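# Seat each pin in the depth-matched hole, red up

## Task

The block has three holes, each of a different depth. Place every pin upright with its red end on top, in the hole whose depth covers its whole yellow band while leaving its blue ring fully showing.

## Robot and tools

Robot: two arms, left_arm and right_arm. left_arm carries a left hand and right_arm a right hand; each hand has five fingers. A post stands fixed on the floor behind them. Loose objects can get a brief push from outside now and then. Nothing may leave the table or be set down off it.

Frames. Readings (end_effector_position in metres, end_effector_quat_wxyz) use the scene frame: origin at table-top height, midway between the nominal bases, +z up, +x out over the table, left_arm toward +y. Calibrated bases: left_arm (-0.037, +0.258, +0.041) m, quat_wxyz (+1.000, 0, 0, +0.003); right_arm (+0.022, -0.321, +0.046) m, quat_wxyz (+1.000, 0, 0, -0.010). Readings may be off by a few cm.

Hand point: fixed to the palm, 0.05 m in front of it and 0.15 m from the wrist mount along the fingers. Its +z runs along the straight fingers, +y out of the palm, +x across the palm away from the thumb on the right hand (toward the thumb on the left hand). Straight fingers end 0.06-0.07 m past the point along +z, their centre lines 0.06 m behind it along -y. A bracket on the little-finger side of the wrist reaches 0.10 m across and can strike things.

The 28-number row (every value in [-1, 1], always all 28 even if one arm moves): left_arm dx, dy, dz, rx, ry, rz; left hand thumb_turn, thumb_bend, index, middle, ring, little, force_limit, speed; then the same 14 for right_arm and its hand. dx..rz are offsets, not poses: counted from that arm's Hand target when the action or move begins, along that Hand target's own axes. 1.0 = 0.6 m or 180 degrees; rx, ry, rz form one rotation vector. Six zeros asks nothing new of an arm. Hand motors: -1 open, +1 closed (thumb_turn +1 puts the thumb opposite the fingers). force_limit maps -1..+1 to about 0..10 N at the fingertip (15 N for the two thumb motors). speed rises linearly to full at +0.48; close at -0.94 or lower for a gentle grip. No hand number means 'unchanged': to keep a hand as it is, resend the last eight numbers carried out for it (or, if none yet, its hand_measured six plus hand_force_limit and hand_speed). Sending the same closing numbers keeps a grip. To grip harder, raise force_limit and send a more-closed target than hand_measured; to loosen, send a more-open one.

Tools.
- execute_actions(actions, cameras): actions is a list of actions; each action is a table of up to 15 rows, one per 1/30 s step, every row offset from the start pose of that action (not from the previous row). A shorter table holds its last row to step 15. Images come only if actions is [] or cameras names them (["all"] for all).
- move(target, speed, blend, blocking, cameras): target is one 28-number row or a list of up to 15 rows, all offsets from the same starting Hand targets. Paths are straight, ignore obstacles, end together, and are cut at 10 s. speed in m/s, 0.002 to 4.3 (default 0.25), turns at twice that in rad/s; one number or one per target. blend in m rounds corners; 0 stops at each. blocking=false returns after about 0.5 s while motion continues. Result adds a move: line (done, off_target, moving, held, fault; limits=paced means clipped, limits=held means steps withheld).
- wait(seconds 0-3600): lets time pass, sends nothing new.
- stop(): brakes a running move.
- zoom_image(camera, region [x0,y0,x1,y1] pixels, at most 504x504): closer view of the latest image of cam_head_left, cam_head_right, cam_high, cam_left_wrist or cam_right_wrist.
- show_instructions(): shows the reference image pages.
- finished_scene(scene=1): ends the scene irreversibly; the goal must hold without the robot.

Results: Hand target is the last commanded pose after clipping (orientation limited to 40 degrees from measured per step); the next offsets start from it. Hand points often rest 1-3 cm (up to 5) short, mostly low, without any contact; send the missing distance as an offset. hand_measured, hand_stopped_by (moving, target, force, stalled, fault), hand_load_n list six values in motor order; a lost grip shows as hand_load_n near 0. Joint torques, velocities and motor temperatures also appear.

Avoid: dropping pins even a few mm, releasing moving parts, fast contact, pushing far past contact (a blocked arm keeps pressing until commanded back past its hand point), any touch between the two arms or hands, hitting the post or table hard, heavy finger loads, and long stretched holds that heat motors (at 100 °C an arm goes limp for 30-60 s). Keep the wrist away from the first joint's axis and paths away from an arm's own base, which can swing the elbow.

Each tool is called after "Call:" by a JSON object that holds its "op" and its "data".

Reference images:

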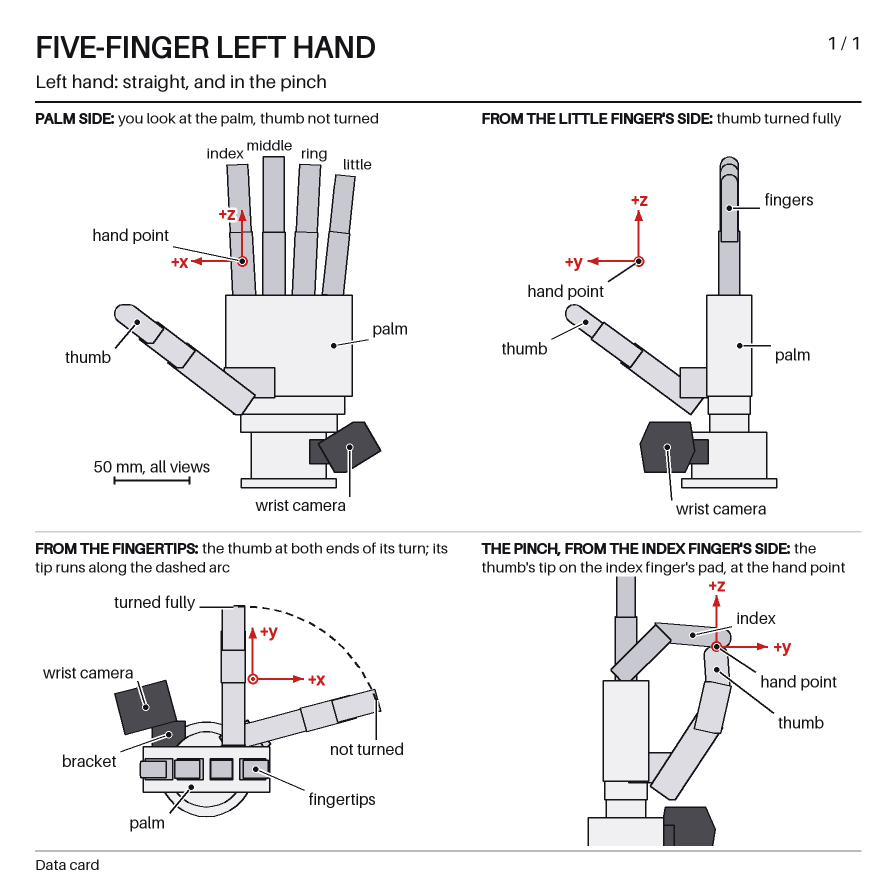

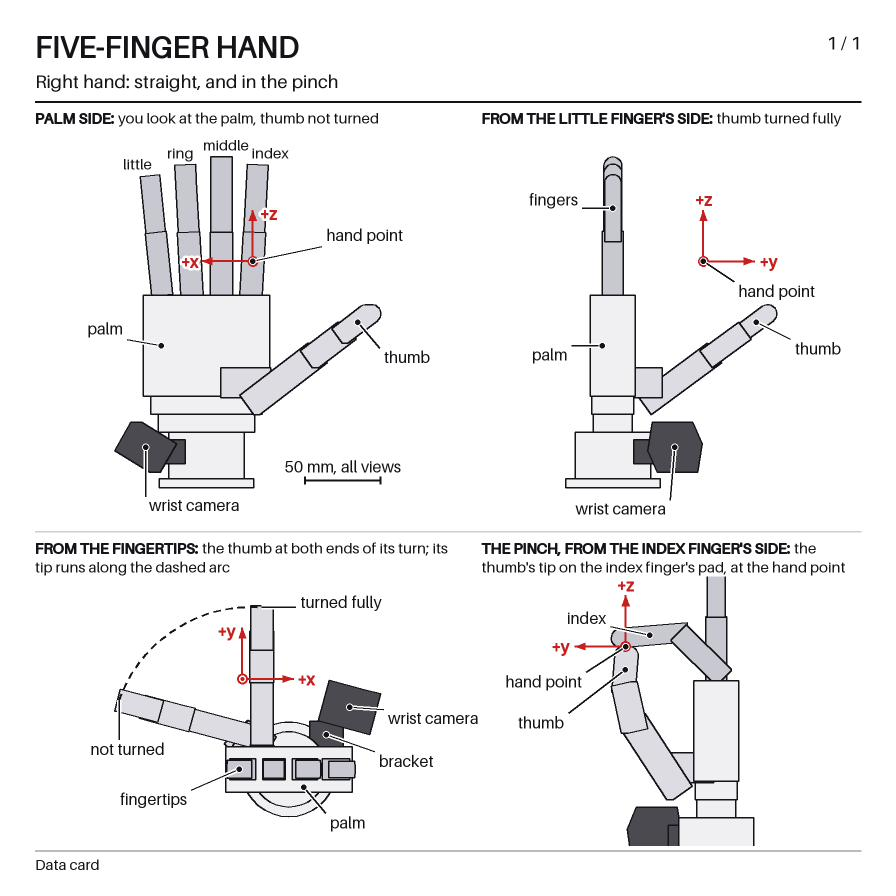

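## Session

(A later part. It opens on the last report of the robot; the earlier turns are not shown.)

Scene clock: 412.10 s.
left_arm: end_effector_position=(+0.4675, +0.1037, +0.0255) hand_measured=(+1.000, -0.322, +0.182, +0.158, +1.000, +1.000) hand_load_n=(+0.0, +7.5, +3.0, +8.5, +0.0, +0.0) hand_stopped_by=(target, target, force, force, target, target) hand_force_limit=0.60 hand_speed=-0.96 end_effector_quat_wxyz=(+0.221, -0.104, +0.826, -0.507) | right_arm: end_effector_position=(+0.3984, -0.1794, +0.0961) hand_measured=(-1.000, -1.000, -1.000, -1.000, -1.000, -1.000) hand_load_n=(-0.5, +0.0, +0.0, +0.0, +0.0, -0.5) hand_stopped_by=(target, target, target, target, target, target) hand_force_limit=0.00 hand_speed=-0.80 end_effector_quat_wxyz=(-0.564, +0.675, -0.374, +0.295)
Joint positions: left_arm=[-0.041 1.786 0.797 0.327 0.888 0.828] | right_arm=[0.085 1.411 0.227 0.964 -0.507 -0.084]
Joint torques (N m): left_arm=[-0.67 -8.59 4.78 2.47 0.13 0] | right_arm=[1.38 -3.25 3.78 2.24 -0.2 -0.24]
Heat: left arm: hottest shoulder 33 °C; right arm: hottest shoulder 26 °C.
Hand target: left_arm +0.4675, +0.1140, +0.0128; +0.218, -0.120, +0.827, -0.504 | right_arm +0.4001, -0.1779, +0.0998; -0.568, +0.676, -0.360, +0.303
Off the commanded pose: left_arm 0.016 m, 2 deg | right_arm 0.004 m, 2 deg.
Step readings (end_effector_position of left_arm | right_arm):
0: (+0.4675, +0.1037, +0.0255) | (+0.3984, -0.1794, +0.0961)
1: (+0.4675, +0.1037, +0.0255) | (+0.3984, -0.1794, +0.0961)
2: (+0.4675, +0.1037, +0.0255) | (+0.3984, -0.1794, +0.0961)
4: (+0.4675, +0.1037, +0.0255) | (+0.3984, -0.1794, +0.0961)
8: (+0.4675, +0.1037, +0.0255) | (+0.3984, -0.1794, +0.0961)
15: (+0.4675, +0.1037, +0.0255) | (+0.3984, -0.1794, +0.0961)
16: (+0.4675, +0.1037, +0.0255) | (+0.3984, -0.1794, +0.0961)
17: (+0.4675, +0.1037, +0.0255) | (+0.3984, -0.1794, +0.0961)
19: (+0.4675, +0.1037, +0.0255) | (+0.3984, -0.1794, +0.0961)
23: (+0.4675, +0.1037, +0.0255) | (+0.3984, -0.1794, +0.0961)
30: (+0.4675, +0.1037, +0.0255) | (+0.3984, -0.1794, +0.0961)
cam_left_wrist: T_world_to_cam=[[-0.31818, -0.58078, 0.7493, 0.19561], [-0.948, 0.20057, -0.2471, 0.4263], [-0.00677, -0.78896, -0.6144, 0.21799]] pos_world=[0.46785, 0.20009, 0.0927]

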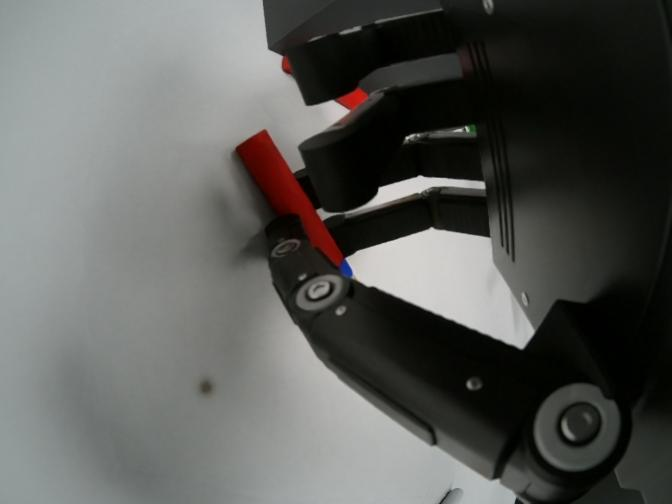

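Call:
{"op": "move", "data": {"target": [-0.0120, -0.0443, -0.0198, 0, 0, 0, 1, -0.32, 0.25, 0.185, 1, 1, 0.6, -0.96, 0, 0, 0, 0, 0, 0, -1, -1, -1, -1, -1, -1, 0, -0.8], "speed": 0.03, "cameras": ["cam_left_wrist", "cam_right_wrist"]}}

Scene clock: 414.33 s.
left_arm: end_effector_position=(+0.4600, +0.1073, +0.0276) hand_measured=(+1.000, -0.322, +0.182, +0.158, +1.000, +1.000) hand_load_n=(+0.0, +8.0, +3.5, +8.0, +0.0, +0.0) hand_stopped_by=(target, target, force, force, target, target) hand_force_limit=0.60 hand_speed=-0.96 end_effector_quat_wxyz=(+0.207, -0.115, +0.832, -0.502) | right_arm: end_effector_position=(+0.3984, -0.1794, +0.0961) hand_measured=(-1.000, -1.000, -1.000, -1.000, -1.000, -1.000) hand_load_n=(+0.0, +0.0, +0.0, +0.0, +0.0, +0.0) hand_stopped_by=(target, target, target, target, target, target) hand_force_limit=0.00 hand_speed=-0.80 end_effector_quat_wxyz=(-0.564, +0.675, -0.374, +0.295)
Joint positions: left_arm=[-0.037 1.763 0.797 0.26 0.884 0.836] | right_arm=[0.085 1.411 0.227 0.964 -0.507 -0.084]
Joint torques (N m): left_arm=[-0.97 -12.51 5.94 1.74 0.32 -0.05] | right_arm=[1.73 -3.19 3.84 2.21 -0.17 -0.23]
Heat: left arm: hottest shoulder 33 °C; right arm: hottest shoulder 26 °C.
Hand target: left_arm +0.4675, +0.1140, +0.0428; +0.218, -0.120, +0.827, -0.504 | right_arm +0.4001, -0.1779, +0.0998; -0.568, +0.676, -0.360, +0.303
Off the commanded pose: left_arm 0.018 m, 2 deg | right_arm 0.004 m, 2 deg.
move: off_target (left_arm)
cam_left_wrist: T_world_to_cam=[[-0.28641, -0.58826, 0.75625, 0.17974], [-0.95774, 0.19755, -0.20905, 0.42266], [-0.02642, -0.78417, -0.61998, 0.23065]] pos_world=[0.46237, 0.2031, 0.09543]
cam_right_wrist: T_world_to_cam=[[0.02684, -0.28561, -0.95797, 0.03487], [-0.89416, 0.42161, -0.15075, 0.44858], [0.44695, 0.86062, -0.24406, 0.1185]] pos_world=[0.3472, -0.28115, 0.12995]

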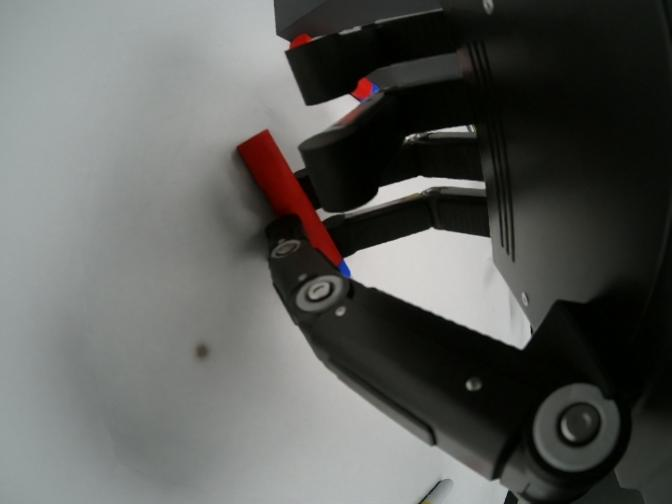

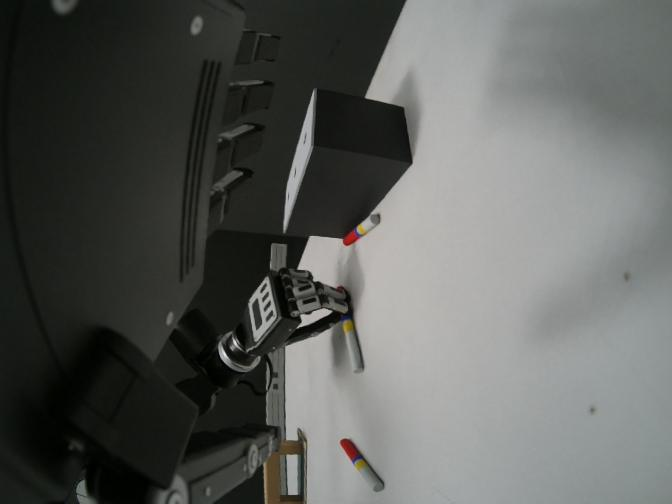

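Call:
{"op": "move", "data": {"target": [-0.0120, -0.0443, -0.0198, 0, 0, 0, 1, -0.32, 0.25, 0.185, 1, 1, 0.6, -0.96, 0, 0, 0, 0, 0, 0, -1, -1, -1, -1, -1, -1, 0, -0.8], "speed": 0.03, "cameras": ["cam_left_wrist", "cam_right_wrist"]}}

Scene clock: 416.37 s.
left_arm: end_effector_position=(+0.4544, +0.1094, +0.0552) hand_measured=(+1.000, -0.320, +0.182, +0.160, +1.000, +1.000) hand_load_n=(+0.5, +0.0, +0.0, +0.0, +0.0, +0.0) hand_stopped_by=(target, target, force, force, target, target) hand_force_limit=0.60 hand_speed=-0.96 end_effector_quat_wxyz=(+0.203, -0.122, +0.832, -0.501) | right_arm: end_effector_position=(+0.3984, -0.1794, +0.0961) hand_measured=(-1.000, -1.000, -1.000, -1.000, -1.000, -1.000) hand_load_n=(+0.0, +0.0, +0.0, +0.0, +0.0, +0.0) hand_stopped_by=(target, target, target, target, target, target) hand_force_limit=0.00 hand_speed=-0.80 end_effector_quat_wxyz=(-0.564, +0.675, -0.374, +0.295)
Joint positions: left_arm=[-0.032 1.683 0.797 0.174 0.884 0.828] | right_arm=[0.085 1.411 0.227 0.964 -0.507 -0.084]
Joint torques (N m): left_arm=[-0.5 -11.34 7.71 1.55 0.32 -0.02] | right_arm=[1.67 -3.14 3.79 2.32 -0.19 -0.25]
Heat: left arm: hottest shoulder 33 °C; right arm: hottest shoulder 26 °C.
Hand target: left_arm +0.4675, +0.1140, +0.0728; +0.218, -0.120, +0.827, -0.504 | right_arm +0.4001, -0.1779, +0.0998; -0.568, +0.676, -0.360, +0.303
Off the commanded pose: left_arm 0.022 m, 2 deg | right_arm 0.004 m, 2 deg.
move: off_target (left_arm)
cam_left_wrist: T_world_to_cam=[[-0.2726, -0.58788, 0.76164, 0.15186], [-0.96172, 0.18942, -0.19801, 0.42474], [-0.02786, -0.78646, -0.61701, 0.25006]] pos_world=[0.45684, 0.20549, 0.12273]
cam_right_wrist: T_world_to_cam=[[0.02684, -0.28561, -0.95797, 0.03487], [-0.89416, 0.42161, -0.15075, 0.44858], [0.44695, 0.86062, -0.24406, 0.1185]] pos_world=[0.3472, -0.28115, 0.12995]

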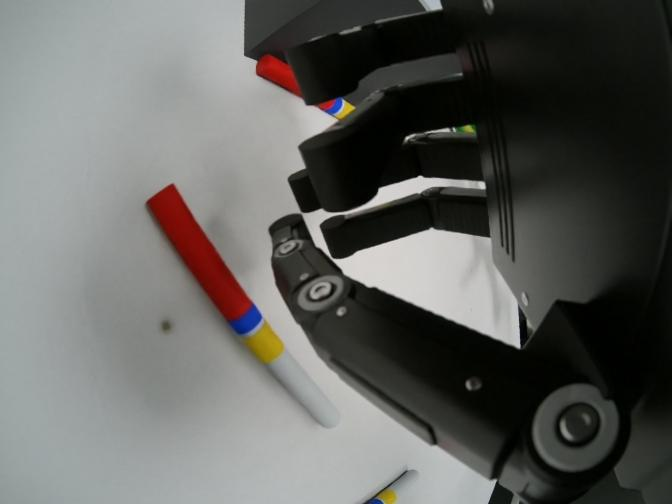

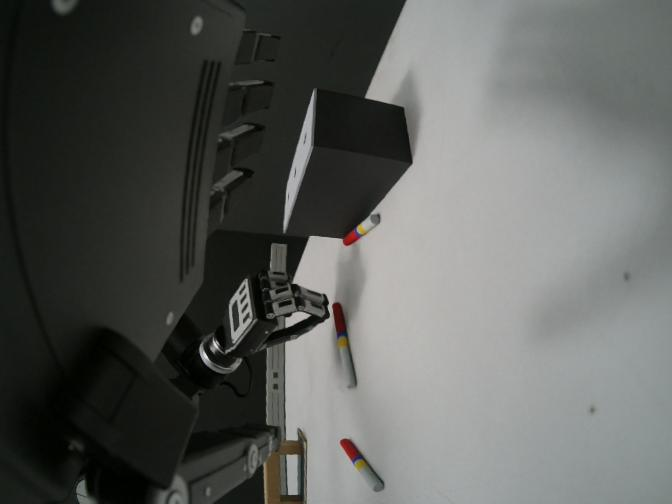

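Call:
{"op": "move", "data": {"target": [0.0218, 0.0250, -0.0478, 0.0113, 0.0418, 0.0187, 1, -0.32, 0.0, -0.05, 1, 1, -0.6, 0.0, 0, 0, 0, 0, 0, 0, -1, -1, -1, -1, -1, -1, 0, -0.8], "speed": 0.08, "cameras": ["cam_left_wrist", "cam_right_wrist"]}}

Scene clock: 423.63 s.
left_arm: end_effector_position=(+0.4212, +0.1330, +0.0472) hand_measured=(+1.000, -0.320, +0.000, -0.050, +1.000, +1.000) hand_load_n=(+0.0, +0.0, +0.0, +0.0, +0.0, +0.0) hand_stopped_by=(target, target, target, target, target, target) hand_force_limit=-0.60 hand_speed=0.00 end_effector_quat_wxyz=(+0.154, -0.076, +0.838, -0.518) | right_arm: end_effector_position=(+0.3984, -0.1794, +0.0961) hand_measured=(-1.000, -1.000, -1.000, -1.000, -1.000, -1.000) hand_load_n=(+0.0, +0.0, +0.0, +0.0, +0.0, +0.0) hand_stopped_by=(target, target, target, target, target, target) hand_force_limit=0.00 hand_speed=-0.80 end_effector_quat_wxyz=(-0.564, +0.675, -0.374, +0.295)
Joint positions: left_arm=[0.045 1.683 0.812 -0.087 1.037 1.083] | right_arm=[0.085 1.411 0.227 0.964 -0.507 -0.084]
Joint torques (N m): left_arm=[-1.08 -11.05 9.1 1.18 0.66 0.19] | right_arm=[1.79 -3.08 3.85 2.15 -0.19 -0.23]
Heat: left arm: hottest shoulder 33 °C; right arm: hottest shoulder 26 °C.
Hand target: left_arm +0.4426, +0.1379, +0.0677; +0.180, -0.058, +0.834, -0.519 | right_arm +0.4001, -0.1779, +0.0998; -0.568, +0.676, -0.360, +0.303
Off the commanded pose: left_arm 0.030 m, 4 deg | right_arm 0.004 m, 2 deg.
move: off_target (left_arm)
cam_left_wrist: T_world_to_cam=[[-0.32045, -0.53624, 0.78087, 0.17509], [-0.93458, 0.31344, -0.16828, 0.35742], [-0.15452, -0.78371, -0.6016, 0.315]] pos_world=[0.43882, 0.22873, 0.11293]
cam_right_wrist: T_world_to_cam=[[0.02684, -0.28561, -0.95797, 0.03487], [-0.89416, 0.42161, -0.15075, 0.44858], [0.44695, 0.86062, -0.24406, 0.1185]] pos_world=[0.3472, -0.28115, 0.12995]

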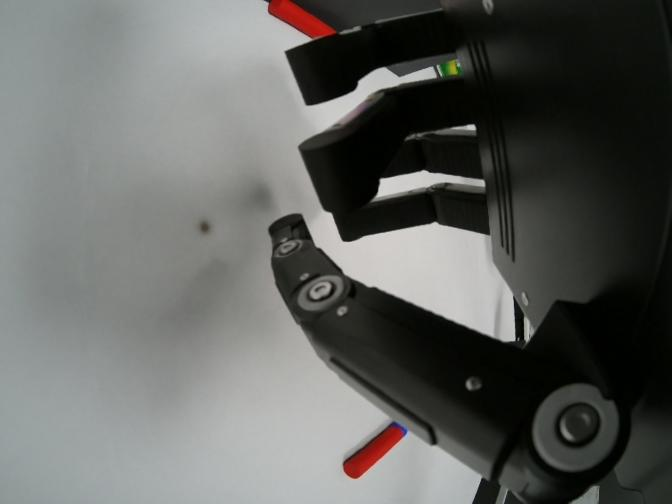

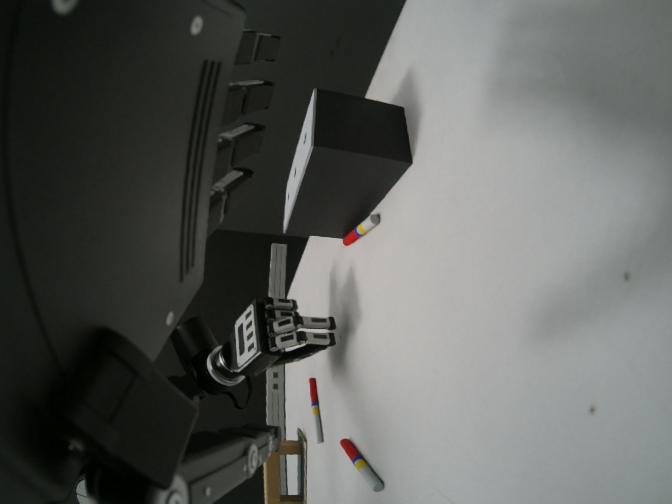

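Call:
{"op": "execute_actions", "data": {"actions": []}}

Scene clock: 425.37 s.
left_arm: end_effector_position=(+0.4212, +0.1330, +0.0472) hand_measured=(+1.000, -0.320, +0.000, -0.050, +1.000, +1.000) hand_load_n=(+0.0, +0.0, +0.0, +0.0, +0.0, +0.0) hand_stopped_by=(target, target, target, target, target, target) hand_force_limit=-0.60 hand_speed=0.00 end_effector_quat_wxyz=(+0.154, -0.076, +0.838, -0.518) | right_arm: end_effector_position=(+0.3984, -0.1794, +0.0961) hand_measured=(-1.000, -1.000, -1.000, -1.000, -1.000, -1.000) hand_load_n=(-0.5, +0.0, -0.5, +0.0, +0.0, +0.0) hand_stopped_by=(target, target, target, target, target, target) hand_force_limit=0.00 hand_speed=-0.80 end_effector_quat_wxyz=(-0.564, +0.675, -0.374, +0.295)
Joint positions: left_arm=[0.045 1.683 0.812 -0.087 1.037 1.083] | right_arm=[0.085 1.411 0.227 0.964 -0.507 -0.084]
Joint velocities: within noise
Joint torques (N m): left_arm=[-0.97 -11.4 8.88 1.2 0.67 0.21] | right_arm=[1.73 -3.31 3.81 2.18 -0.2 -0.24]
Motor temperatures (°C): left_arm=[30 33 27 24 22 21] | right_arm=[23 26 26 26 25 24]
Heat: left arm: hottest shoulder 33 °C; right arm: hottest shoulder 26 °C.
Hand target: left_arm +0.4426, +0.1379, +0.0677; +0.180, -0.058, +0.834, -0.519 | right_arm +0.4001, -0.1779, +0.0998; -0.568, +0.676, -0.360, +0.303
Off the commanded pose: left_arm 0.030 m, 4 deg | right_arm 0.004 m, 2 deg.
camera_calibration:
cam_left_wrist: T_world_to_cam=[[-0.32045, -0.53624, 0.78087, 0.17509], [-0.93458, 0.31344, -0.16828, 0.35742], [-0.15452, -0.78371, -0.6016, 0.315]] pos_world=[0.43882, 0.22873, 0.11293]
cam_right_wrist: T_world_to_cam=[[0.02684, -0.28561, -0.95797, 0.03487], [-0.89416, 0.42161, -0.15075, 0.44858], [0.44695, 0.86062, -0.24406, 0.1185]] pos_world=[0.3472, -0.28115, 0.12995]

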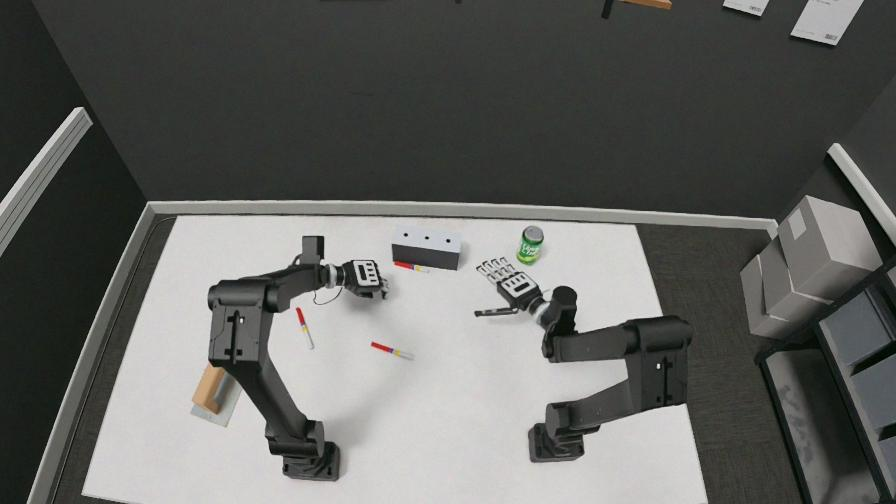

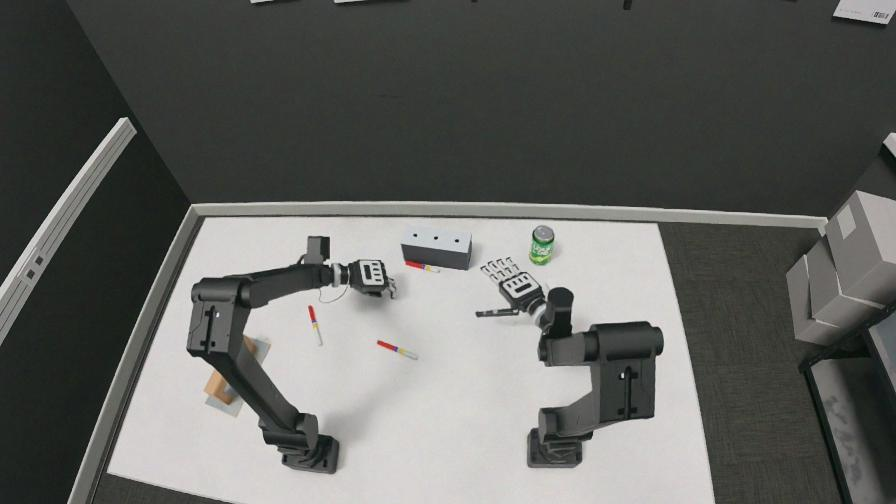

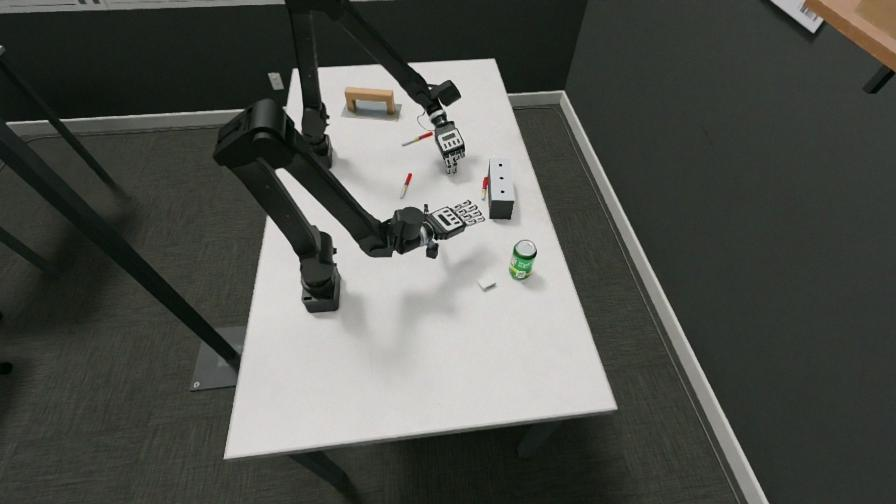

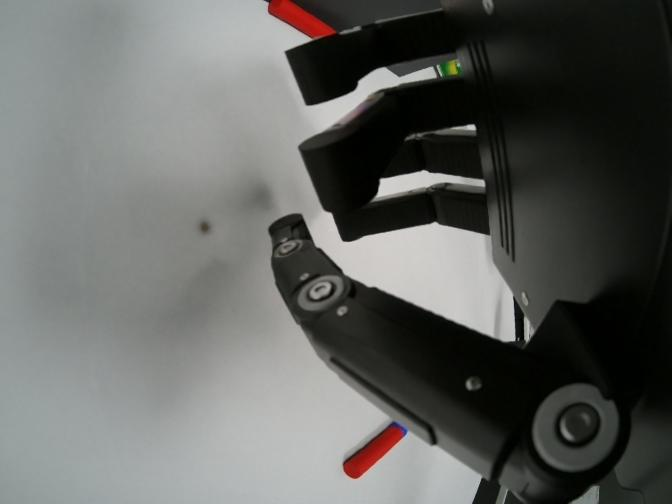

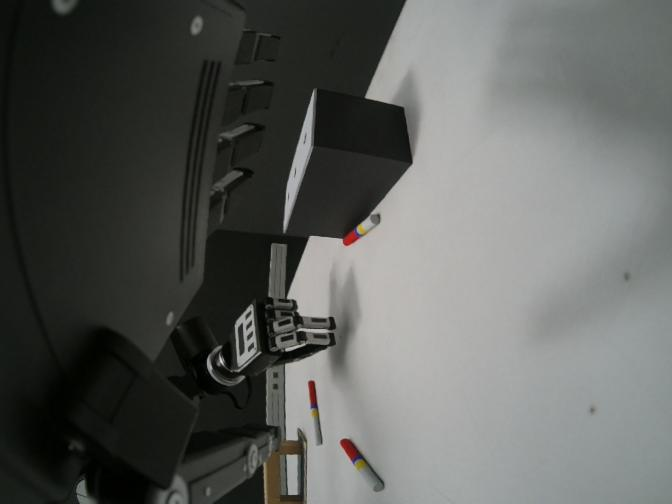

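Call:
{"op": "move", "data": {"target": [0.0785, -0.1128, -0.0477, -0.0326, -0.1204, -0.0540, 1, -0.32, 0.0, -0.05, 1, 1, -0.6, 0.0, 0, 0, 0, 0, 0, 0, -1, -1, -1, -1, -1, -1, 0, -0.8], "speed": 0.12, "cameras": ["cam_left_wrist", "cam_head_left"]}}

Scene clock: 434.70 s.
left_arm: end_effector_position=(+0.3804, +0.1231, +0.1191) hand_measured=(+1.000, -0.320, +0.000, -0.050, +1.000, +1.000) hand_load_n=(+0.0, +0.0, +0.0, +0.0, +0.0, +0.0) hand_stopped_by=(target, target, target, target, target, target) hand_force_limit=-0.60 hand_speed=0.00 end_effector_quat_wxyz=(+0.278, -0.240, +0.808, -0.461) | right_arm: end_effector_position=(+0.3984, -0.1794, +0.0961) hand_measured=(-1.000, -1.000, -1.000, -1.000, -1.000, -1.000) hand_load_n=(+0.0, +0.0, +0.0, +0.0, -0.5, +0.0) hand_stopped_by=(target, target, target, target, target, target) hand_force_limit=0.00 hand_speed=-0.80 end_effector_quat_wxyz=(-0.564, +0.675, -0.374, +0.295)
Joint positions: left_arm=[-0.08 1.256 0.53 0.192 0.595 0.574] | right_arm=[0.085 1.411 0.227 0.964 -0.507 -0.084]
Joint torques (N m): left_arm=[-3.49 -6.36 6.9 3.12 0.06 -0.09] | right_arm=[1.55 -3.19 3.82 2.29 -0.18 -0.24]
Heat: left arm: hottest shoulder 33 °C; right arm: hottest shoulder 26 °C.
Hand target: left_arm +0.3824, +0.1179, +0.1277; +0.286, -0.233, +0.802, -0.469 | right_arm +0.4001, -0.1779, +0.0998; -0.568, +0.676, -0.360, +0.303
Off the commanded pose: left_arm 0.010 m, 2 deg | right_arm 0.004 m, 2 deg.
move: done
cam_left_wrist: T_world_to_cam=[[-0.09178, -0.65259, 0.75213, 0.03145], [-0.97473, -0.09559, -0.20189, 0.40408], [0.20365, -0.75165, -0.62733, 0.20709]] pos_world=[0.35458, 0.21481, 0.18784]
Images, in order (width x height): cam_head_left 896x504, cam_left_wrist 672x504.

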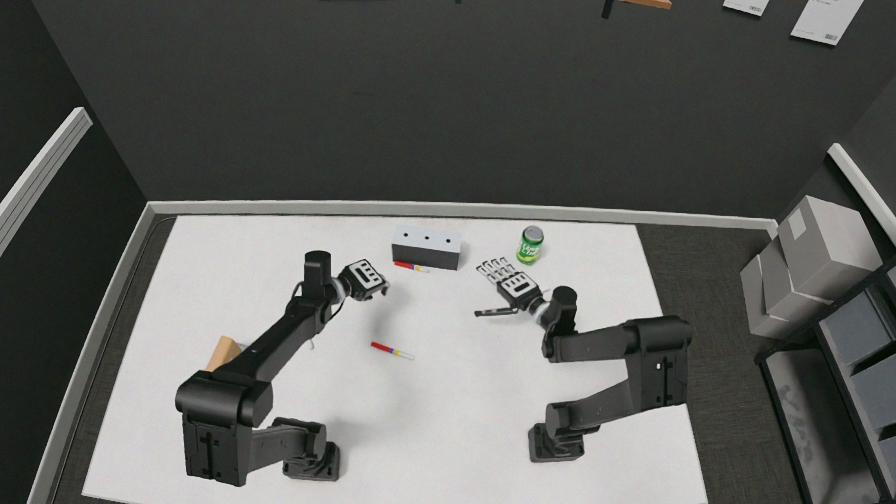

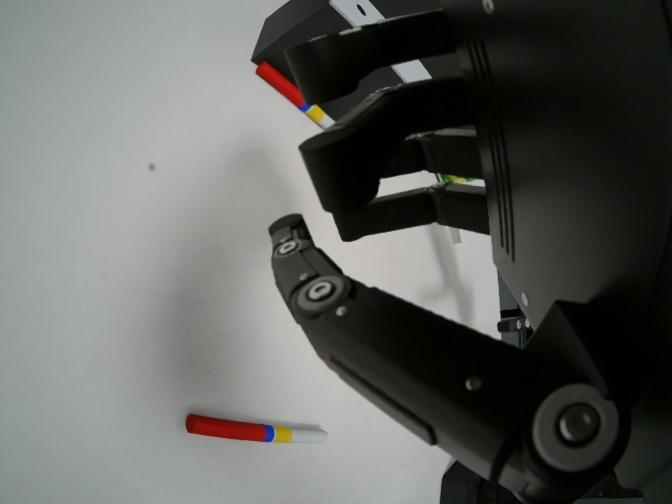

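Call:
{"op": "move", "data": {"target": [0.1733, 0.0605, -0.0552, -0.0299, -0.1102, -0.0492, 1, -0.32, 0.0, -0.05, 1, 1, -0.6, 0.0, 0, 0, 0, 0, 0, 0, -1, -1, -1, -1, -1, -1, 0, -0.8], "speed": 0.08, "cameras": ["cam_left_wrist", "cam_head_left"]}}

Scene clock: 439.23 s.
left_arm: end_effector_position=(+0.2772, +0.0936, +0.0734) hand_measured=(+1.000, -0.320, +0.000, -0.050, +1.000, +1.000) hand_load_n=(+0.0, +0.0, +0.0, +0.0, +0.0, +0.0) hand_stopped_by=(target, target, target, target, target, target) hand_force_limit=-0.60 hand_speed=0.00 end_effector_quat_wxyz=(+0.365, -0.385, +0.753, -0.388) | right_arm: end_effector_position=(+0.3984, -0.1794, +0.0961) hand_measured=(-1.000, -1.000, -1.000, -1.000, -1.000, -1.000) hand_load_n=(+0.0, +0.0, +0.0, +0.0, +0.0, +0.0) hand_stopped_by=(target, target, target, target, target, target) hand_force_limit=0.00 hand_speed=-0.80 end_effector_quat_wxyz=(-0.564, +0.675, -0.374, +0.295)
Joint positions: left_arm=[-0.521 1.017 0.197 0.367 -0.155 0.207] | right_arm=[0.085 1.411 0.227 0.964 -0.507 -0.084]
Joint torques (N m): left_arm=[-3.37 -2.9 6.52 3.51 -0.27 -0.07] | right_arm=[1.55 -3.08 3.77 2.26 -0.2 -0.25]
Heat: left arm: hottest shoulder 33 °C; right arm: hottest shoulder 26 °C.
Hand target: left_arm +0.2805, +0.0879, +0.0837; +0.372, -0.385, +0.742, -0.405 | right_arm +0.4001, -0.1779, +0.0998; -0.568, +0.676, -0.360, +0.303
Off the commanded pose: left_arm 0.012 m, 2 deg | right_arm 0.004 m, 2 deg.
move: off_target (left_arm)
cam_left_wrist: T_world_to_cam=[[0.1616, -0.66047, 0.73326, -0.03095], [-0.86814, -0.44846, -0.21262, 0.29574], [0.46927, -0.60222, -0.64585, 0.09101]] pos_world=[0.21904, 0.16699, 0.14436]
Images, in order (width x height): cam_head_left 896x504, cam_left_wrist 672x504.

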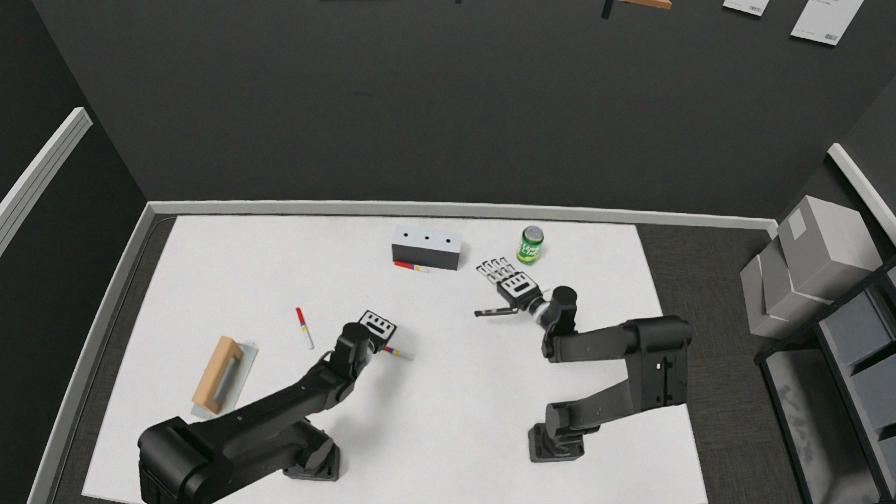

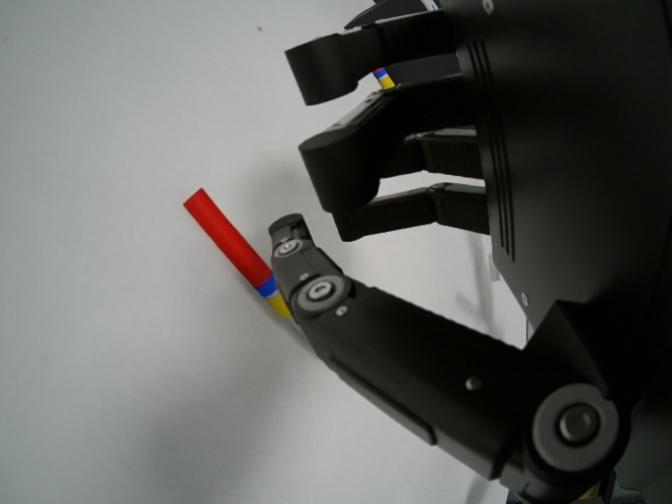

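Call:
{"op": "zoom_image", "data": {"camera": "cam_left_wrist", "region": [160, 160, 340, 340]}}

Scaled by 2.800 from the camera's image (finer frame: 960x720).

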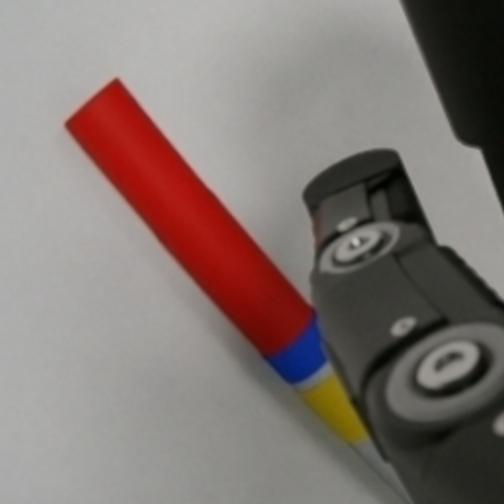

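Call:
{"op": "move", "data": {"target": [0.0305, 0.0330, 0.0275, 0.002, 0.0074, 0.0033, 1, -0.32, 0.0, -0.05, 1, 1, -0.6, 0.0, 0, 0, 0, 0, 0, 0, -1, -1, -1, -1, -1, -1, 0, -0.8], "speed": 0.05, "cameras": ["cam_left_wrist"]}}

Call:
{"op": "zoom_image", "data": {"camera": "cam_left_wrist", "region": [160, 100, 360, 300]}}

Scene clock: 443.53 s.
left_arm: end_effector_position=(+0.2824, +0.0818, +0.0527) hand_measured=(+1.000, -0.320, +0.000, -0.050, +1.000, +1.000) hand_load_n=(+0.0, +0.0, +0.0, +0.0, +0.0, +0.0) hand_stopped_by=(target, target, target, target, target, target) hand_force_limit=-0.60 hand_speed=0.00 end_effector_quat_wxyz=(+0.367, -0.378, +0.751, -0.399) | right_arm: end_effector_position=(+0.3984, -0.1794, +0.0961) hand_measured=(-1.000, -1.000, -1.000, -1.000, -1.000, -1.000) hand_load_n=(+0.0, +0.0, +0.0, +0.0, +0.0, +0.0) hand_stopped_by=(target, target, target, target, target, target) hand_force_limit=0.00 hand_speed=-0.80 end_effector_quat_wxyz=(-0.564, +0.675, -0.374, +0.295)
Joint positions: left_arm=[-0.546 1.192 0.18 0.58 -0.162 0.203] | right_arm=[0.085 1.411 0.227 0.964 -0.507 -0.084]
Joint torques (N m): left_arm=[-2.96 -2.26 5.23 3.55 -0.26 -0.09] | right_arm=[1.67 -3.19 3.85 2.26 -0.2 -0.23]
Heat: left arm: hottest shoulder 33 °C; right arm: hottest shoulder 26 °C.
Hand target: left_arm +0.2815, +0.0742, +0.0553; +0.366, -0.375, +0.747, -0.409 | right_arm +0.4001, -0.1779, +0.0998; -0.568, +0.676, -0.360, +0.303
Off the commanded pose: left_arm 0.008 m, 1 deg | right_arm 0.004 m, 2 deg.
move: done
cam_left_wrist: T_world_to_cam=[[0.13742, -0.65401, 0.7439, -0.01874], [-0.871, -0.43742, -0.22366, 0.29102], [0.47167, -0.6172, -0.62975, 0.0678]] pos_world=[0.22408, 0.15689, 0.12173]

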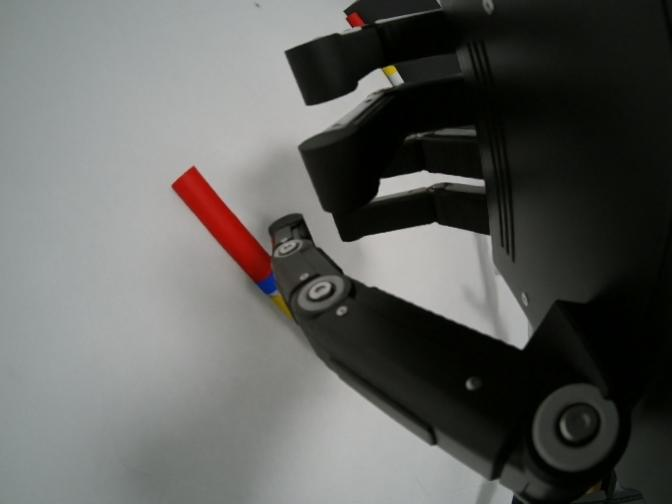

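Scaled by 2.520 from the camera's image (finer frame: 960x720).

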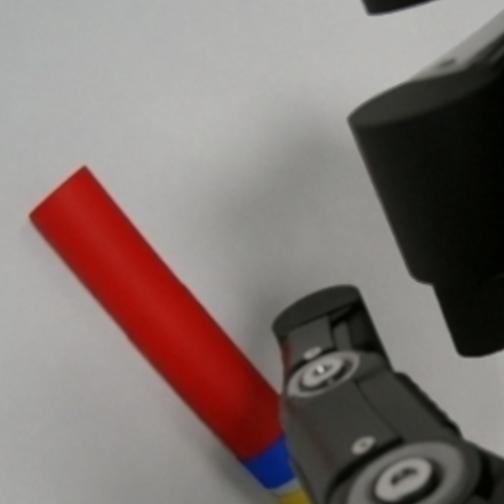

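Call:
{"op": "move", "data": {"target": [0.0138, 0.0318, 0.0043, 0.0017, 0.0064, 0.0029, 1, -0.32, 0.0, -0.05, 1, 1, -0.6, 0.0, 0, 0, 0, 0, 0, 0, -1, -1, -1, -1, -1, -1, 0, -0.8], "speed": 0.04, "cameras": ["cam_left_wrist"]}}

Call:
{"op": "zoom_image", "data": {"camera": "cam_left_wrist", "region": [160, 100, 360, 300]}}

Scene clock: 445.87 s.
left_arm: end_effector_position=(+0.2759, +0.0819, +0.0323) hand_measured=(+1.000, -0.320, +0.000, -0.050, +1.000, +1.000) hand_load_n=(+0.0, +0.0, +0.0, +0.0, +0.0, +0.0) hand_stopped_by=(target, target, target, target, target, target) hand_force_limit=-0.60 hand_speed=0.00 end_effector_quat_wxyz=(+0.362, -0.374, +0.753, -0.403) | right_arm: end_effector_position=(+0.3984, -0.1794, +0.0961) hand_measured=(-1.000, -1.000, -1.000, -1.000, -1.000, -1.000) hand_load_n=(-0.5, +0.0, +0.0, +0.0, +0.0, +0.0) hand_stopped_by=(target, target, target, target, target, target) hand_force_limit=0.00 hand_speed=-0.80 end_effector_quat_wxyz=(-0.564, +0.675, -0.374, +0.295)
Joint positions: left_arm=[-0.547 1.31 0.148 0.73 -0.149 0.203] | right_arm=[0.085 1.411 0.227 0.964 -0.507 -0.084]
Joint torques (N m): left_arm=[-3.14 -3.02 4.22 3.58 -0.07 0.03] | right_arm=[1.61 -3.25 3.82 2.22 -0.17 -0.23]
Heat: left arm: hottest shoulder 33 °C; right arm: hottest shoulder 26 °C.
Hand target: left_arm +0.2750, +0.0736, +0.0353; +0.362, -0.366, +0.751, -0.413 | right_arm +0.4001, -0.1779, +0.0998; -0.568, +0.676, -0.360, +0.303
Off the commanded pose: left_arm 0.009 m, 2 deg | right_arm 0.004 m, 2 deg.
move: done
cam_left_wrist: T_world_to_cam=[[0.1304, -0.65225, 0.7467, -0.00094], [-0.87773, -0.42619, -0.21899, 0.28164], [0.46108, -0.62684, -0.62807, 0.0617]] pos_world=[0.21888, 0.1581, 0.10113]

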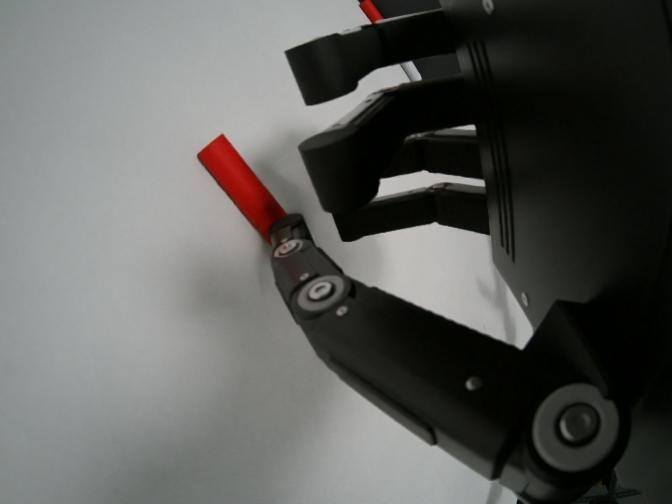

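Scaled by 2.520 from the camera's image (finer frame: 960x720).

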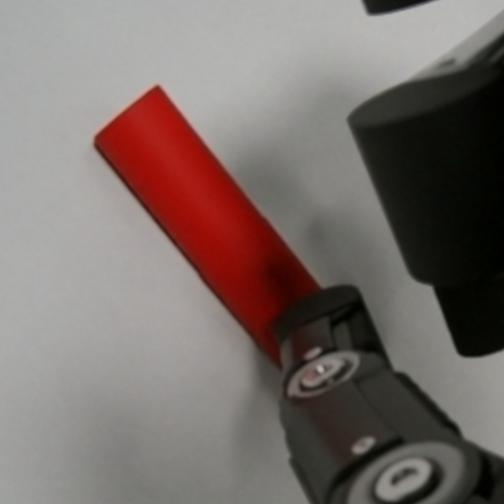

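Call:
{"op": "move", "data": {"target": [0.0038, 0.0152, 0.0058, 0, 0, 0, 1, -0.32, 0.0, -0.05, 1, 1, -0.6, 0.0, 0, 0, 0, 0, 0, 0, -1, -1, -1, -1, -1, -1, 0, -0.8], "speed": 0.03, "cameras": ["cam_left_wrist"]}}

Call:
{"op": "zoom_image", "data": {"camera": "cam_left_wrist", "region": [200, 100, 400, 300]}}

Scene clock: 447.77 s.
left_arm: end_effector_position=(+0.2759, +0.0815, +0.0228) hand_measured=(+1.000, -0.320, +0.000, -0.050, +1.000, +1.000) hand_load_n=(+0.0, +0.0, +0.0, +0.0, +0.0, +0.0) hand_stopped_by=(target, target, target, target, target, target) hand_force_limit=-0.60 hand_speed=0.00 end_effector_quat_wxyz=(+0.362, -0.374, +0.753, -0.404) | right_arm: end_effector_position=(+0.3984, -0.1794, +0.0961) hand_measured=(-1.000, -1.000, -1.000, -1.000, -1.000, -1.000) hand_load_n=(+0.0, +0.0, +0.0, +0.0, +0.0, +0.0) hand_stopped_by=(target, target, target, target, target, target) hand_force_limit=0.00 hand_speed=-0.80 end_effector_quat_wxyz=(-0.564, +0.675, -0.374, +0.295)
Joint positions: left_arm=[-0.547 1.385 0.142 0.813 -0.147 0.203] | right_arm=[0.085 1.411 0.227 0.964 -0.507 -0.084]
Joint torques (N m): left_arm=[-2.84 -2.84 3.63 3.56 -0.07 -0.01] | right_arm=[1.49 -3.14 3.85 2.28 -0.18 -0.25]
Heat: left arm: hottest shoulder 32 °C; right arm: hottest shoulder 26 °C.
Hand target: left_arm +0.2746, +0.0739, +0.0253; +0.362, -0.366, +0.751, -0.413 | right_arm +0.4001, -0.1779, +0.0998; -0.568, +0.676, -0.360, +0.303
Off the commanded pose: left_arm 0.008 m, 1 deg | right_arm 0.004 m, 2 deg.
move: done
cam_left_wrist: T_world_to_cam=[[0.12878, -0.65141, 0.74772, 0.00629], [-0.87812, -0.42525, -0.21924, 0.27948], [0.46078, -0.62835, -0.62678, 0.05562]] pos_world=[0.21898, 0.1579, 0.09143]

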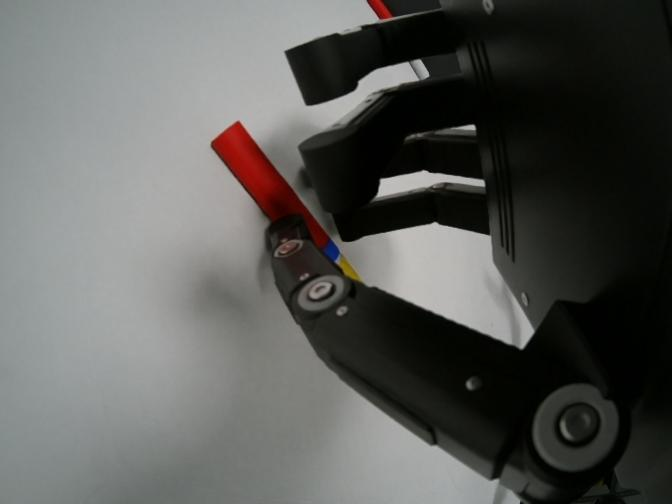

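Scaled by 2.520 from the camera's image (finer frame: 960x720).

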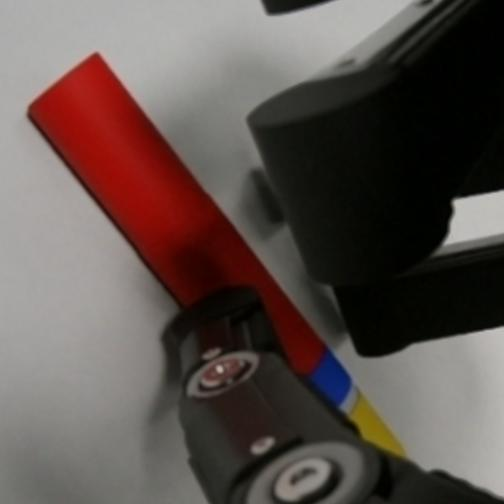

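Call:
{"op": "move", "data": {"target": [0.0022, 0.0080, -0.0003, 0, 0, 0, 1, -0.32, 0.0, -0.05, 1, 1, -0.6, 0.0, 0, 0, 0, 0, 0, 0, -1, -1, -1, -1, -1, -1, 0, -0.8], "speed": 0.03, "cameras": ["cam_left_wrist"]}}

Call:
{"op": "zoom_image", "data": {"camera": "cam_left_wrist", "region": [200, 100, 400, 300]}}

Scene clock: 449.50 s.
left_arm: end_effector_position=(+0.2751, +0.0813, +0.0201) hand_measured=(+1.000, -0.320, +0.000, -0.050, +1.000, +1.000) hand_load_n=(+0.0, +0.0, +0.0, -0.5, +0.0, +0.0) hand_stopped_by=(target, target, target, target, target, target) hand_force_limit=-0.60 hand_speed=0.00 end_effector_quat_wxyz=(+0.363, -0.373, +0.751, -0.406) | right_arm: end_effector_position=(+0.3984, -0.1794, +0.0961) hand_measured=(-1.000, -1.000, -1.000, -1.000, -1.000, -1.000) hand_load_n=(+0.0, +0.0, +0.0, +0.0, +0.0, +0.0) hand_stopped_by=(target, target, target, target, target, target) hand_force_limit=0.00 hand_speed=-0.80 end_effector_quat_wxyz=(-0.564, +0.675, -0.374, +0.295)
Joint positions: left_arm=[-0.549 1.413 0.136 0.853 -0.147 0.203] | right_arm=[0.085 1.411 0.227 0.964 -0.507 -0.084]
Joint torques (N m): left_arm=[-3.6 -2.9 3.21 3.49 -0.14 0] | right_arm=[1.55 -3.25 3.78 2.19 -0.19 -0.23]
Heat: left arm: hottest shoulder 32 °C; right arm: hottest shoulder 26 °C.
Hand target: left_arm +0.2726, +0.0748, +0.0208; +0.362, -0.366, +0.751, -0.413 | right_arm +0.4001, -0.1779, +0.0998; -0.568, +0.676, -0.360, +0.303
Off the commanded pose: left_arm 0.007 m, 1 deg | right_arm 0.004 m, 2 deg.
move: done
cam_left_wrist: T_world_to_cam=[[0.12386, -0.64921, 0.75045, 0.00944], [-0.87759, -0.42465, -0.22252, 0.27798], [0.46314, -0.63103, -0.62234, 0.05375]] pos_world=[0.21789, 0.15809, 0.08822]

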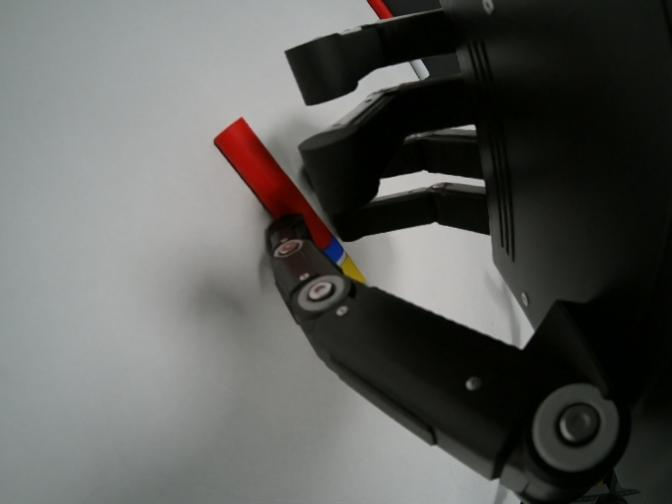

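Scaled by 2.520 from the camera's image (finer frame: 960x720).

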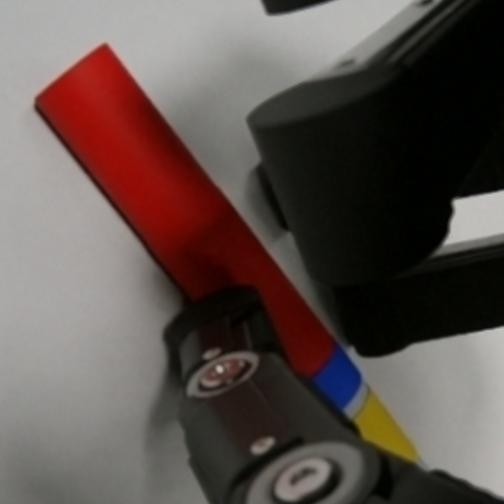

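Call:
{"op": "execute_actions", "data": {"actions": [[[0,0,0,0,0,0,1,-0.32,0.10,0.10,1,1,-0.4,-0.8,0,0,0,0,0,0,-1,-1,-1,-1,-1,-1,0,-0.8]],[[0,0,0,0,0,0,1,-0.32,0.10,0.10,1,1,-0.4,-0.8,0,0,0,0,0,0,-1,-1,-1,-1,-1,-1,0,-0.8]]], "cameras": []}}

Call:
{"op": "move", "data": {"target": [0.0016, 0.0075, 0.0020, 0, 0, 0, 1, -0.32, 0.10, 0.10, 1, 1, -0.4, -0.8, 0, 0, 0, 0, 0, 0, -1, -1, -1, -1, -1, -1, 0, -0.8], "speed": 0.03, "cameras": ["cam_left_wrist"]}}

Call:
{"op": "zoom_image", "data": {"camera": "cam_left_wrist", "region": [200, 100, 400, 300]}}

Scene clock: 451.70 s.
left_arm: end_effector_position=(+0.2749, +0.0815, +0.0196) hand_measured=(+1.000, -0.320, +0.100, +0.100, +1.000, +1.000) hand_load_n=(+0.0, +0.0, +0.5, +0.0, +0.0, +0.0) hand_stopped_by=(target, target, target, target, target, target) hand_force_limit=-0.40 hand_speed=-0.80 end_effector_quat_wxyz=(+0.362, -0.373, +0.752, -0.406) | right_arm: end_effector_position=(+0.3984, -0.1794, +0.0961) hand_measured=(-1.000, -1.000, -1.000, -1.000, -1.000, -1.000) hand_load_n=(+0.0, +0.0, +0.0, +0.0, +0.0, +0.0) hand_stopped_by=(target, target, target, target, target, target) hand_force_limit=0.00 hand_speed=-0.80 end_effector_quat_wxyz=(-0.564, +0.675, -0.374, +0.295)
Joint positions: left_arm=[-0.549 1.414 0.136 0.853 -0.147 0.203] | right_arm=[0.085 1.411 0.227 0.964 -0.507 -0.084]
Joint torques (N m): left_arm=[-3.37 -3.14 3.11 3.49 -0.14 0] | right_arm=[1.55 -3.02 3.81 2.22 -0.18 -0.23]
Heat: left arm: hottest shoulder 32 °C; right arm: hottest shoulder 26 °C.
Hand target: left_arm +0.2726, +0.0748, +0.0208; +0.362, -0.366, +0.751, -0.413 | right_arm +0.4001, -0.1779, +0.0998; -0.568, +0.676, -0.360, +0.303
Off the commanded pose: left_arm 0.007 m, 1 deg | right_arm 0.004 m, 2 deg.
Step readings (end_effector_position of left_arm | right_arm):
0: (+0.2751, +0.0813, +0.0201) | (+0.3984, -0.1794, +0.0961)
1: (+0.2751, +0.0813, +0.0201) | (+0.3984, -0.1794, +0.0961)
2: (+0.2751, +0.0813, +0.0201) | (+0.3984, -0.1794, +0.0961)
4: (+0.2751, +0.0813, +0.0201) | (+0.3984, -0.1794, +0.0961)
8: (+0.2751, +0.0813, +0.0201) | (+0.3984, -0.1794, +0.0961)
15: (+0.2749, +0.0815, +0.0196) | (+0.3984, -0.1794, +0.0961)
16: (+0.2749, +0.0815, +0.0196) | (+0.3984, -0.1794, +0.0961)
17: (+0.2749, +0.0815, +0.0196) | (+0.3984, -0.1794, +0.0961)
19: (+0.2749, +0.0815, +0.0196) | (+0.3984, -0.1794, +0.0961)
23: (+0.2749, +0.0815, +0.0196) | (+0.3984, -0.1794, +0.0961)
30: (+0.2749, +0.0815, +0.0196) | (+0.3984, -0.1794, +0.0961)

Scene clock: 452.50 s.
left_arm: end_effector_position=(+0.2763, +0.0810, +0.0184) hand_measured=(+1.000, -0.320, +0.100, +0.100, +1.000, +1.000) hand_load_n=(+0.0, +0.0, +0.0, -1.5, +0.0, +0.0) hand_stopped_by=(target, target, target, target, target, target) hand_force_limit=-0.40 hand_speed=-0.80 end_effector_quat_wxyz=(+0.366, -0.372, +0.748, -0.410) | right_arm: end_effector_position=(+0.3984, -0.1794, +0.0961) hand_measured=(-1.000, -1.000, -1.000, -1.000, -1.000, -1.000) hand_load_n=(+0.0, +0.0, +0.0, +0.0, +0.0, +0.0) hand_stopped_by=(target, target, target, target, target, target) hand_force_limit=0.00 hand_speed=-0.80 end_effector_quat_wxyz=(-0.564, +0.675, -0.374, +0.295)
Joint positions: left_arm=[-0.549 1.445 0.133 0.899 -0.149 0.203] | right_arm=[0.085 1.411 0.227 0.964 -0.507 -0.084]
Joint torques (N m): left_arm=[-3.25 -2.84 3.06 3.21 -0.09 0.01] | right_arm=[1.67 -3.14 3.75 2.25 -0.19 -0.24]
Heat: left arm: hottest shoulder 32 °C; right arm: hottest shoulder 26 °C.
Hand target: left_arm +0.2721, +0.0753, +0.0161; +0.362, -0.366, +0.751, -0.413 | right_arm +0.4001, -0.1779, +0.0998; -0.568, +0.676, -0.360, +0.303
Off the commanded pose: left_arm 0.007 m, 1 deg | right_arm 0.004 m, 2 deg.
move: done
cam_left_wrist: T_world_to_cam=[[0.11758, -0.64525, 0.75487, 0.01164], [-0.87485, -0.427, -0.22872, 0.27802], [0.46991, -0.6335, -0.6147, 0.05012]] pos_world=[0.21831, 0.15798, 0.08561]

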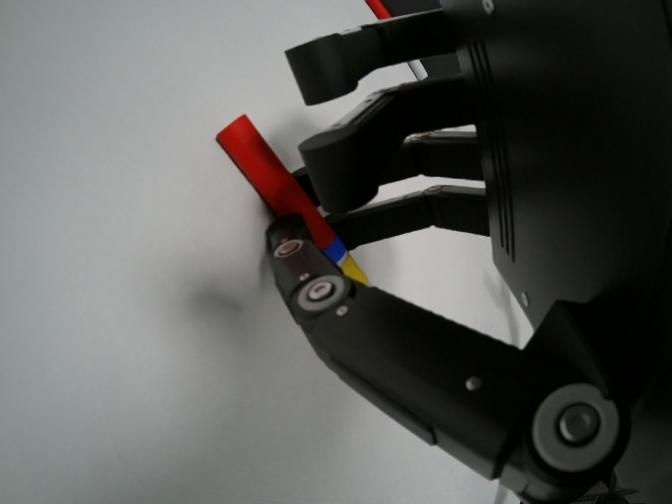

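Scaled by 2.520 from the camera's image (finer frame: 960x720).

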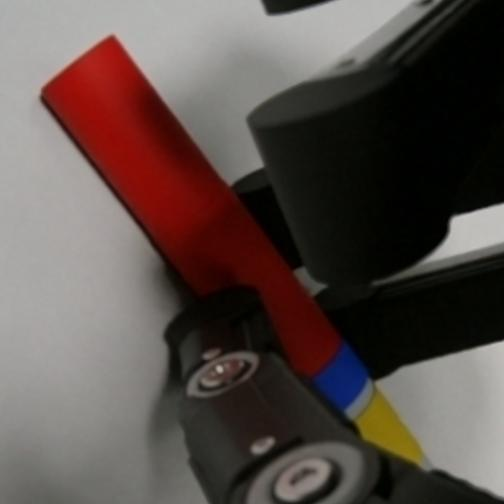

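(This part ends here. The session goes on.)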